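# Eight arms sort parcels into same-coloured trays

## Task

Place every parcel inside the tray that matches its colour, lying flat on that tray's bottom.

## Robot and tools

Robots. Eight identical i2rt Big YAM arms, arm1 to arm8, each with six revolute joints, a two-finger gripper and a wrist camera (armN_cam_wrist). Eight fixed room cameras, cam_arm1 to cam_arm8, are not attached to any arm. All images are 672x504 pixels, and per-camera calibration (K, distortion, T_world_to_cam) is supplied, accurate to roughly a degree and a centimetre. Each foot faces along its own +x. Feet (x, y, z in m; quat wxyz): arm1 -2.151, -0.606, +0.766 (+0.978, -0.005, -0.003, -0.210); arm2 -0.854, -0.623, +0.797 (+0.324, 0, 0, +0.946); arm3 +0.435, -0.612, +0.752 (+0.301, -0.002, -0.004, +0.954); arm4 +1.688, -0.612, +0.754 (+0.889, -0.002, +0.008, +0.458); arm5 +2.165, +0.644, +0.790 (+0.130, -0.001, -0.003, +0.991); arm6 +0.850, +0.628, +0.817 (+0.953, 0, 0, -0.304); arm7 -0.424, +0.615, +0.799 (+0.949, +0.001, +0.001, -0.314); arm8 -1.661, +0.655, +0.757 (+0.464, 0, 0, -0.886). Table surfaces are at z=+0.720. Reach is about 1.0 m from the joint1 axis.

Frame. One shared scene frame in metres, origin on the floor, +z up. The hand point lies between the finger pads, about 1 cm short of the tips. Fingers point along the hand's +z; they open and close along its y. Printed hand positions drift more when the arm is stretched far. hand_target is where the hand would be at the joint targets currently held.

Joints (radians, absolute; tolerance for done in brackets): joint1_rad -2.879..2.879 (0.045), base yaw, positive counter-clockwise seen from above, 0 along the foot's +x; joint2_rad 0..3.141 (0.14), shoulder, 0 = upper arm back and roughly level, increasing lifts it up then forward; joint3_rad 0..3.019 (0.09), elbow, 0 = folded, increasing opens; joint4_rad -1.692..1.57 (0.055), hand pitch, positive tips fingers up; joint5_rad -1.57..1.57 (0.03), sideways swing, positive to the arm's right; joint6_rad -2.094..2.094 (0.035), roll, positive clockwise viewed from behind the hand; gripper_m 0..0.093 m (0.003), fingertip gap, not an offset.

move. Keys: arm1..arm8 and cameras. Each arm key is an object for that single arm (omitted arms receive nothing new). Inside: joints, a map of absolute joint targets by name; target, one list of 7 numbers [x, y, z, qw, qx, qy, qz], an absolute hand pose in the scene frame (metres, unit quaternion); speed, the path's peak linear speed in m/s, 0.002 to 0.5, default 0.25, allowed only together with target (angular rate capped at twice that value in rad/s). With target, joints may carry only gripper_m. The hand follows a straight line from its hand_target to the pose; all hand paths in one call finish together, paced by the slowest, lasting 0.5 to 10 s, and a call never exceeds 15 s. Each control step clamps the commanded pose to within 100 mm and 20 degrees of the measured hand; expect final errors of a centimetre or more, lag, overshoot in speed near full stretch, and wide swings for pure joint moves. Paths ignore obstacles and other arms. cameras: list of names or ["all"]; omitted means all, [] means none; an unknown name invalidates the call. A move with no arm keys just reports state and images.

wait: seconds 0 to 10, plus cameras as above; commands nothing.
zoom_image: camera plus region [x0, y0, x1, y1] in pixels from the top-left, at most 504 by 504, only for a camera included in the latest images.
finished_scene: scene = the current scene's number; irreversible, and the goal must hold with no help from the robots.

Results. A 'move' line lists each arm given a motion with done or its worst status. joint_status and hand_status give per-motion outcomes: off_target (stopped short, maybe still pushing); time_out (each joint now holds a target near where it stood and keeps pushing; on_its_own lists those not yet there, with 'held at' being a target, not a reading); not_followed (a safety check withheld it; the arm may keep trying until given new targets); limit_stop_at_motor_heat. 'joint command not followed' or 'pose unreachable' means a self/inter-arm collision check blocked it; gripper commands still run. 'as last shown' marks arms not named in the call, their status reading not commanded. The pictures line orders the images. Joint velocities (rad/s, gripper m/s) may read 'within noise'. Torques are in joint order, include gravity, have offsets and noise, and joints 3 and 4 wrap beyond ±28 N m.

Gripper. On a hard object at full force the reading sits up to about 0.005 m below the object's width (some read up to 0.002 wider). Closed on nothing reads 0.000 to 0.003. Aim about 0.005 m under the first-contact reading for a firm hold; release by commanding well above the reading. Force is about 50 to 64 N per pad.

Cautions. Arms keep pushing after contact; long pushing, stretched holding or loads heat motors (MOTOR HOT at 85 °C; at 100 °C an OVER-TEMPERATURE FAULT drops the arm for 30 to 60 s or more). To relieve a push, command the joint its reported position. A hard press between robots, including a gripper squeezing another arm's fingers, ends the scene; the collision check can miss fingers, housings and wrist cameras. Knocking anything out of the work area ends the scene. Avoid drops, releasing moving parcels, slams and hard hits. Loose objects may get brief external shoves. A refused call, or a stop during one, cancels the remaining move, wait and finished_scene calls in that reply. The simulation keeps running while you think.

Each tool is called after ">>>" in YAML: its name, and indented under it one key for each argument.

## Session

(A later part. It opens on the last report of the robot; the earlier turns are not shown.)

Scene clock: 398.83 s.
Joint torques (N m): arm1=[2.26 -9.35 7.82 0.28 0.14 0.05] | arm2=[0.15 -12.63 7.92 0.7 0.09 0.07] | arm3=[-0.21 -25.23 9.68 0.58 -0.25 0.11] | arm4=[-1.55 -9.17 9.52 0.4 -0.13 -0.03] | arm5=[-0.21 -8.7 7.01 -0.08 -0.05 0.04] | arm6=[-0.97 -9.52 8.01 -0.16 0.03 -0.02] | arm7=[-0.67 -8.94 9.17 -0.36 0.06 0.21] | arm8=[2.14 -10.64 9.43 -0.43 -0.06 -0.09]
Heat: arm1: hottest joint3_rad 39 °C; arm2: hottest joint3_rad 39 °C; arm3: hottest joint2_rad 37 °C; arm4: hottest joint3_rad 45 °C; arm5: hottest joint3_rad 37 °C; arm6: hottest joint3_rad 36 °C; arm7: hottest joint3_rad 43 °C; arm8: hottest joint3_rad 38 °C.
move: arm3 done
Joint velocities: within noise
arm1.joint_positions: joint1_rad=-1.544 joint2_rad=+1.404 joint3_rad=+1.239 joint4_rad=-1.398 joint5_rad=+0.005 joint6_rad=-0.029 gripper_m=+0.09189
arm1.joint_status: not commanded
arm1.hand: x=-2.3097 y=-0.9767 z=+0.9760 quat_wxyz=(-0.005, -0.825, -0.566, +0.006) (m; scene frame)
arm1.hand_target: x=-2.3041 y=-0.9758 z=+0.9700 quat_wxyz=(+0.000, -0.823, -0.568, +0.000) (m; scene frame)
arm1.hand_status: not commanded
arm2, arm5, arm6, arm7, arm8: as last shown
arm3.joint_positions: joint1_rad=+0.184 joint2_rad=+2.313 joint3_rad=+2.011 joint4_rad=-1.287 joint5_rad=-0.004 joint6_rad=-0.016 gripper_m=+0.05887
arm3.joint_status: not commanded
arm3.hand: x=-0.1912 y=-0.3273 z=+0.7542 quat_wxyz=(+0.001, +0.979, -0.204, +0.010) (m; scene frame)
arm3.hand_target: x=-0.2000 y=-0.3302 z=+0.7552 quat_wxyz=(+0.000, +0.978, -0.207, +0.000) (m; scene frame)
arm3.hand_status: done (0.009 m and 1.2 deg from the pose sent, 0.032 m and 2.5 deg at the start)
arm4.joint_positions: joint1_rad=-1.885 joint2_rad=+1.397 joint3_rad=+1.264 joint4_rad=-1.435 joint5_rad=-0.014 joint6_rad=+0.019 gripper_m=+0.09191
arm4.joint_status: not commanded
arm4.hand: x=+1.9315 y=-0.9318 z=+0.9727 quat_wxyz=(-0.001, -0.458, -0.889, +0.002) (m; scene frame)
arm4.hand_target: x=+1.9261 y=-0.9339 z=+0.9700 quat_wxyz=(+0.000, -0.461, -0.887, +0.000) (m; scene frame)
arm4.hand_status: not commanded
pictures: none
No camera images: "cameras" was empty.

>>> move:
  arm3: {"target":[-0.20,-0.33,0.745,0,-0.978,0.207,0],"speed":0.08}
  cameras: []

>>> move:
  arm3: {"joints":{"gripper_m":0.092}}
  cameras: []

>>> move:
  arm3: {"target":[-0.195,-0.33,0.91,0,-0.978,0.207,0],"speed":0.25}
  cameras: []

>>> move:
  arm3: {"target":[0.069,-0.45,0.97,0,-0.978,0.207,0],"speed":0.35}
  cameras: []

>>> move:
  arm2: {"target":[-0.195,-0.325,0.87,0,0.207,0.978,0],"speed":0.35}
  cameras: ["arm2_cam_wrist"]

Scene clock: 410.93 s.
Joint torques (N m): arm1=[2.49 -9.58 7.87 0.36 0.16 0.07] | arm2=[0.15 -12.63 7.91 0.69 0.09 0.07] | arm3=[-0.15 -24.64 8.87 0.53 -0.25 0.11] | arm4=[-1.55 -9.11 9.52 0.4 -0.12 -0.03] | arm5=[-0.73 -9 6.94 -0.12 -0.04 0.02] | arm6=[-0.97 -9.41 7.99 -0.16 0.03 -0.02] | arm7=[-0.67 -9.05 9.14 -0.38 0.03 0.21] | arm8=[2.02 -10.87 9.36 -0.53 -0.03 -0.08]
Heat: arm1: hottest joint3_rad 39 °C; arm2: hottest joint3_rad 39 °C; arm3: hottest joint2_rad 38 °C; arm4: hottest joint3_rad 45 °C; arm5: hottest joint3_rad 37 °C; arm6: hottest joint3_rad 36 °C; arm7: hottest joint3_rad 43 °C; arm8: hottest joint3_rad 38 °C.
move: arm3 done
Joint velocities: within noise
arm1, arm2, arm4, arm5, arm6, arm7, arm8: as last shown
arm3.joint_positions: joint1_rad=+0.184 joint2_rad=+2.315 joint3_rad=+2.011 joint4_rad=-1.268 joint5_rad=-0.004 joint6_rad=-0.016 gripper_m=+0.05887
arm3.joint_status: not commanded
arm3.hand: x=-0.1952 y=-0.3255 z=+0.7528 quat_wxyz=(-0.001, +0.979, -0.204, +0.002) (m; scene frame)
arm3.hand_target: x=-0.1999 y=-0.3302 z=+0.7452 quat_wxyz=(+0.000, +0.978, -0.207, +0.000) (m; scene frame)
arm3.hand_status: done (0.010 m and 0.4 deg from the pose sent, 0.013 m and 1.2 deg at the start)
pictures: none
No camera images: "cameras" was empty.

Scene clock: 411.60 s.
Joint torques (N m): arm1=[2.37 -9.23 7.77 0.27 0.14 0.08] | arm2=[0.15 -12.63 7.91 0.69 0.09 0.07] | arm3=[-0.21 -24.23 8.85 0.61 -0.25 0.11] | arm4=[-1.55 -9.17 9.54 0.4 -0.13 -0.03] | arm5=[-0.79 -8.76 6.86 -0.13 -0.04 0.04] | arm6=[-0.97 -9.52 8.01 -0.16 0.03 -0.02] | arm7=[-0.73 -8.94 9.18 -0.36 0.06 0.21] | arm8=[2.08 -10.75 9.39 -0.51 -0.04 -0.09]
Heat: arm1: hottest joint3_rad 38 °C; arm2: hottest joint3_rad 39 °C; arm3: hottest joint2_rad 38 °C; arm4: hottest joint3_rad 45 °C; arm5: hottest joint3_rad 36 °C; arm6: hottest joint3_rad 36 °C; arm7: hottest joint3_rad 43 °C; arm8: hottest joint3_rad 38 °C.
move: arm3 done
Joint velocities: within noise
arm1, arm2, arm4, arm5, arm8: as last shown
arm3.joint_positions: joint1_rad=+0.184 joint2_rad=+2.315 joint3_rad=+2.011 joint4_rad=-1.268 joint5_rad=-0.004 joint6_rad=-0.016 gripper_m=+0.09189
arm3.joint_status: all done
arm3.hand: x=-0.1951 y=-0.3255 z=+0.7526 quat_wxyz=(-0.001, +0.979, -0.204, +0.002) (m; scene frame)
arm3.hand_target: x=-0.1999 y=-0.3302 z=+0.7450 quat_wxyz=(+0.000, +0.978, -0.207, +0.000) (m; scene frame)
arm3.hand_status: not commanded
arm6.joint_positions: joint1_rad=-1.152 joint2_rad=+1.451 joint3_rad=+1.121 joint4_rad=-1.252 joint5_rad=+0.000 joint6_rad=-0.006 gripper_m=+0.09188
arm6.joint_status: not commanded
arm6.hand: x=+0.7704 y=+0.2340 z=+0.9621 quat_wxyz=(+0.004, -0.772, -0.636, -0.004) (m; scene frame)
arm6.hand_target: x=+0.7690 y=+0.2360 z=+0.9699 quat_wxyz=(+0.000, -0.776, -0.631, +0.000) (m; scene frame)
arm6.hand_status: not commanded
arm7.joint_positions: joint1_rad=-1.034 joint2_rad=+1.402 joint3_rad=+1.177 joint4_rad=-1.390 joint5_rad=-0.002 joint6_rad=+0.413 gripper_m=+0.09210
arm7.joint_status: not commanded
arm7.hand: x=-0.4635 y=+0.2296 z=+0.9827 quat_wxyz=(+0.018, -0.864, -0.503, -0.014) (m; scene frame)
arm7.hand_target: x=-0.4648 y=+0.2344 z=+0.9774 quat_wxyz=(+0.029, -0.867, -0.497, -0.021) (m; scene frame)
arm7.hand_status: not commanded
pictures: none
No camera images: "cameras" was empty.

Scene clock: 413.33 s.
Joint torques (N m): arm1=[2.2 -9.29 7.84 0.28 0.15 0.08] | arm2=[0.15 -12.63 7.91 0.7 0.09 0.07] | arm3=[-0.5 -24.59 14.27 -0.35 -0.25 0.06] | arm4=[-1.55 -9.17 9.54 0.4 -0.12 -0.03] | arm5=[-0.91 -9.17 6.76 0.06 -0.04 0.05] | arm6=[-0.91 -9.52 7.99 -0.16 0.02 -0.02] | arm7=[-0.73 -8.94 9.18 -0.35 0.04 0.2] | arm8=[1.96 -10.46 9.44 -0.47 -0.03 -0.09]
Heat: arm1: hottest joint3_rad 38 °C; arm2: hottest joint3_rad 39 °C; arm3: hottest joint2_rad 38 °C; arm4: hottest joint3_rad 45 °C; arm5: hottest joint3_rad 36 °C; arm6: hottest joint3_rad 36 °C; arm7: hottest joint3_rad 43 °C; arm8: hottest joint3_rad 38 °C.
move: arm3 off_target
Joint velocities: arm1=[within noise] | arm2=[within noise] | arm3=[-0.024 -0.015 -0.017 -0.012 -0.022 0.154 -0.001] | arm4=[within noise] | arm5=[within noise] | arm6=[within noise] | arm7=[within noise] | arm8=[within noise]
arm1, arm2, arm4, arm5, arm6, arm7, arm8: as last shown
arm3.joint_positions: joint1_rad=+0.184 joint2_rad=+2.224 joint3_rad=+2.211 joint4_rad=-1.598 joint5_rad=-0.004 joint6_rad=-0.016 gripper_m=+0.09197
arm3.joint_status: not commanded
arm3.hand: x=-0.1826 y=-0.3324 z=+0.8889 quat_wxyz=(+0.003, +0.979, -0.204, +0.022) (m; scene frame)
arm3.hand_target: x=-0.1940 y=-0.3306 z=+0.9101 quat_wxyz=(+0.000, +0.978, -0.207, -0.001) (m; scene frame)
arm3.hand_status: off_target (0.025 m and 2.5 deg from the pose sent, 0.157 m and 0.4 deg at the start; pose on its path clipped on 10 of 52 steps)
pictures: none
No camera images: "cameras" was empty.

Scene clock: 415.10 s.
Joint torques (N m): arm1=[2.08 -9.05 7.87 0.39 0.17 0.06] | arm2=[0.09 -12.63 7.92 0.69 0.09 0.07] | arm3=[-0.44 -13.39 9.2 0.24 -0.24 0.08] | arm4=[-1.49 -9.17 9.52 0.4 -0.12 -0.03] | arm5=[-0.67 -9.17 6.87 -0.1 -0.07 0.01] | arm6=[-0.97 -9.52 7.99 -0.17 0.02 -0.02] | arm7=[-0.67 -8.88 9.17 -0.38 0.04 0.22] | arm8=[2.2 -10.75 9.33 -0.47 -0.03 -0.07]
Heat: arm1: hottest joint3_rad 38 °C; arm2: hottest joint3_rad 39 °C; arm3: hottest joint2_rad 38 °C; arm4: hottest joint3_rad 44 °C; arm5: hottest joint3_rad 36 °C; arm6: hottest joint3_rad 36 °C; arm7: hottest joint3_rad 43 °C; arm8: hottest joint3_rad 38 °C.
move: arm3 done
Joint velocities: within noise
arm1, arm2, arm4, arm6, arm7: as last shown
arm3.joint_positions: joint1_rad=+0.184 joint2_rad=+1.401 joint3_rad=+1.257 joint4_rad=-1.440 joint5_rad=-0.004 joint6_rad=-0.016 gripper_m=+0.09197
arm3.joint_status: not commanded
arm3.hand: x=+0.0702 y=-0.4479 z=+0.9654 quat_wxyz=(+0.000, +0.979, -0.204, +0.008) (m; scene frame)
arm3.hand_target: x=+0.0690 y=-0.4501 z=+0.9700 quat_wxyz=(+0.000, +0.978, -0.207, +0.000) (m; scene frame)
arm3.hand_status: done (0.005 m and 1.0 deg from the pose sent, 0.289 m and 2.5 deg at the start)
arm5.joint_positions: joint1_rad=+1.556 joint2_rad=+1.406 joint3_rad=+1.168 joint4_rad=-1.323 joint5_rad=+0.000 joint6_rad=-0.007 gripper_m=+0.09189
arm5.joint_status: not commanded
arm5.hand: x=+2.0547 y=+0.2578 z=+0.9670 quat_wxyz=(+0.002, +0.795, +0.606, -0.001) (m; scene frame)
arm5.hand_target: x=+2.0569 y=+0.2589 z=+0.9700 quat_wxyz=(+0.000, +0.796, +0.605, +0.000) (m; scene frame)
arm5.hand_status: not commanded
arm8.joint_positions: joint1_rad=+0.330 joint2_rad=+1.400 joint3_rad=+1.250 joint4_rad=-1.413 joint5_rad=-0.001 joint6_rad=+0.006 gripper_m=+0.09192
arm8.joint_status: not commanded
arm8.hand: x=-1.7714 y=+0.2666 z=+0.9705 quat_wxyz=(-0.003, -0.799, -0.601, +0.004) (m; scene frame)
arm8.hand_target: x=-1.7690 y=+0.2700 z=+0.9699 quat_wxyz=(+0.000, -0.796, -0.605, +0.000) (m; scene frame)
arm8.hand_status: not commanded
pictures: none
No camera images: "cameras" was empty.

Scene clock: 417.33 s.
Joint torques (N m): arm1=[2.26 -9.41 7.86 0.32 0.13 0.06] | arm2=[0.44 -25.52 11.93 0.09 0.08 0.08] | arm3=[-0.38 -13.33 9.21 0.27 -0.25 0.07] | arm4=[-1.55 -9.17 9.52 0.4 -0.12 -0.03] | arm5=[-0.03 -8.7 6.79 -0.03 -0.07 0.05] | arm6=[-0.91 -9.47 8.01 -0.14 0.02 -0.02] | arm7=[-0.67 -8.76 9.14 -0.35 0.05 0.21] | arm8=[2.49 -10.81 9.44 -0.5 -0.04 -0.08]
Heat: arm1: hottest joint3_rad 38 °C; arm2: hottest joint3_rad 39 °C; arm3: hottest joint2_rad 37 °C; arm4: hottest joint3_rad 44 °C; arm5: hottest joint3_rad 36 °C; arm6: hottest joint3_rad 36 °C; arm7: hottest joint3_rad 43 °C; arm8: hottest joint3_rad 38 °C.
move: arm2 done
Joint velocities: within noise
arm1, arm3, arm4, arm5, arm6, arm7, arm8: as last shown
arm2.joint_positions: joint1_rad=-2.058 joint2_rad=+2.349 joint3_rad=+2.259 joint4_rad=-1.491 joint5_rad=+0.001 joint6_rad=+0.829 gripper_m=+0.09193
arm2.joint_status: not commanded
arm2.hand: x=-0.2030 y=-0.3305 z=+0.8698 quat_wxyz=(+0.004, -0.202, -0.979, +0.003) (m; scene frame)
arm2.hand_target: x=-0.1954 y=-0.3252 z=+0.8699 quat_wxyz=(-0.001, -0.207, -0.978, +0.000) (m; scene frame)
arm2.hand_status: done (0.010 m and 0.9 deg from the pose sent, 0.340 m and 0.9 deg at the start)
pictures: arm2_cam_wrist
camera_calibration:
arm2_cam_wrist: T_world_to_cam=[[-0.399631, -0.916459, 0.0199243, -0.402583], [-0.735893, 0.333702, 0.589156, -0.547148], [-0.546587, 0.220783, -0.807773, 0.785231], [0, 0, 0, 1]] pos_world=[-0.13433, -0.359732, 0.964665]

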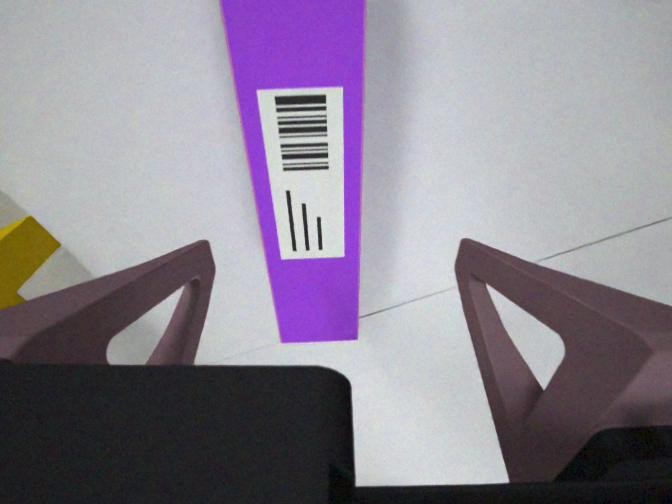

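>>> move:
  arm2: {"target":[-0.195,-0.308,0.757,0,0.207,0.978,0],"speed":0.25}
  cameras: []

>>> move:
  arm2: {"joints":{"gripper_m":0.03}}
  cameras: ["arm2_cam_wrist"]

>>> move:
  arm2: {"target":[-0.489,-0.46,0.97,0,0.207,0.978,0],"speed":0.35}
  cameras: []

>>> move:
  arm2: {"joints":{"joint1_rad":-1.44,"joint6_rad":0}}
  cameras: []

>>> move:
  arm2: {"target":[-0.49,0,0.80,0,-0.498,0.867,0],"speed":0.35}
  cameras: []

>>> move:
  arm2: {"target":[-0.49,0,0.753,0,-0.498,0.867,0],"speed":0.1}
  cameras: []

Scene clock: 427.90 s.
Joint torques (N m): arm1=[2.61 -9.17 7.8 0.35 0.14 0.07] | arm2=[0.32 -28.45 10.02 0.75 0.07 0.05] | arm3=[-0.26 -13.27 9.18 0.27 -0.25 0.07] | arm4=[-1.55 -9.17 9.52 0.4 -0.12 -0.03] | arm5=[-0.5 -8.7 6.78 0.09 -0.02 0.05] | arm6=[-0.91 -9.52 7.98 -0.16 0.02 -0.02] | arm7=[-0.73 -8.94 9.16 -0.35 0.05 0.23] | arm8=[2.08 -10.52 9.42 -0.44 -0.05 -0.08]
Heat: arm1: hottest joint3_rad 38 °C; arm2: hottest joint3_rad 39 °C; arm3: hottest joint2_rad 36 °C; arm4: hottest joint3_rad 44 °C; arm5: hottest joint3_rad 36 °C; arm6: hottest joint3_rad 36 °C; arm7: hottest joint3_rad 43 °C; arm8: hottest joint3_rad 38 °C.
move: arm2 off_target
Joint velocities: within noise
arm1, arm3, arm4, arm5, arm6, arm7, arm8: as last shown
arm2.joint_positions: joint1_rad=-2.038 joint2_rad=+2.479 joint3_rad=+2.179 joint4_rad=-1.305 joint5_rad=+0.001 joint6_rad=+0.850 gripper_m=+0.09193
arm2.joint_status: not commanded
arm2.hand: x=-0.2046 y=-0.3155 z=+0.7487 quat_wxyz=(+0.014, -0.202, -0.979, +0.010) (m; scene frame)
arm2.hand_target: x=-0.1954 y=-0.3081 z=+0.7571 quat_wxyz=(+0.000, -0.207, -0.978, +0.000) (m; scene frame)
arm2.hand_status: off_target (0.015 m and 2.0 deg from the pose sent, 0.115 m and 0.9 deg at the start)
pictures: none
No camera images: "cameras" was empty.

Scene clock: 428.53 s.
Joint torques (N m): arm1=[2.67 -9.35 7.72 0.38 0.15 0.09] | arm2=[0.56 -28.22 9.98 0.73 0.09 0.07] | arm3=[-0.32 -13.33 9.2 0.23 -0.25 0.07] | arm4=[-1.55 -9.17 9.54 0.4 -0.12 -0.03] | arm5=[-0.38 -8.59 6.69 -0.12 -0.08 0.06] | arm6=[-0.91 -9.47 7.98 -0.16 0.03 -0.02] | arm7=[-0.73 -8.82 9.14 -0.35 0.05 0.21] | arm8=[2.14 -10.64 9.43 -0.42 -0.04 -0.1]
Heat: arm1: hottest joint3_rad 38 °C; arm2: hottest joint3_rad 39 °C; arm3: hottest joint2_rad 36 °C; arm4: hottest joint3_rad 44 °C; arm5: hottest joint3_rad 36 °C; arm6: hottest joint3_rad 36 °C; arm7: hottest joint3_rad 43 °C; arm8: hottest joint3_rad 38 °C.
move: arm2 off_target
Joint velocities: within noise
arm1, arm3, arm4, arm5, arm6, arm7, arm8: as last shown
arm2.joint_positions: joint1_rad=-2.038 joint2_rad=+2.478 joint3_rad=+2.179 joint4_rad=-1.304 joint5_rad=+0.000 joint6_rad=+0.851 gripper_m=+0.05922
arm2.joint_status: gripper_m off_target (ended at +0.05925, target +0.03000)
arm2.hand: x=-0.2043 y=-0.3152 z=+0.7495 quat_wxyz=(+0.013, -0.202, -0.979, +0.009) (m; scene frame)
arm2.hand_target: x=-0.1954 y=-0.3081 z=+0.7572 quat_wxyz=(+0.000, -0.207, -0.978, +0.000) (m; scene frame)
arm2.hand_status: not commanded
pictures: arm2_cam_wrist
camera_calibration:
arm2_cam_wrist: T_world_to_cam=[[-0.400771, -0.915471, 0.0359826, -0.398548], [-0.72345, 0.340318, 0.600669, -0.486317], [-0.562141, 0.214699, -0.798688, 0.672046], [0, 0, 0, 1]] pos_world=[-0.133768, -0.343645, 0.843211]

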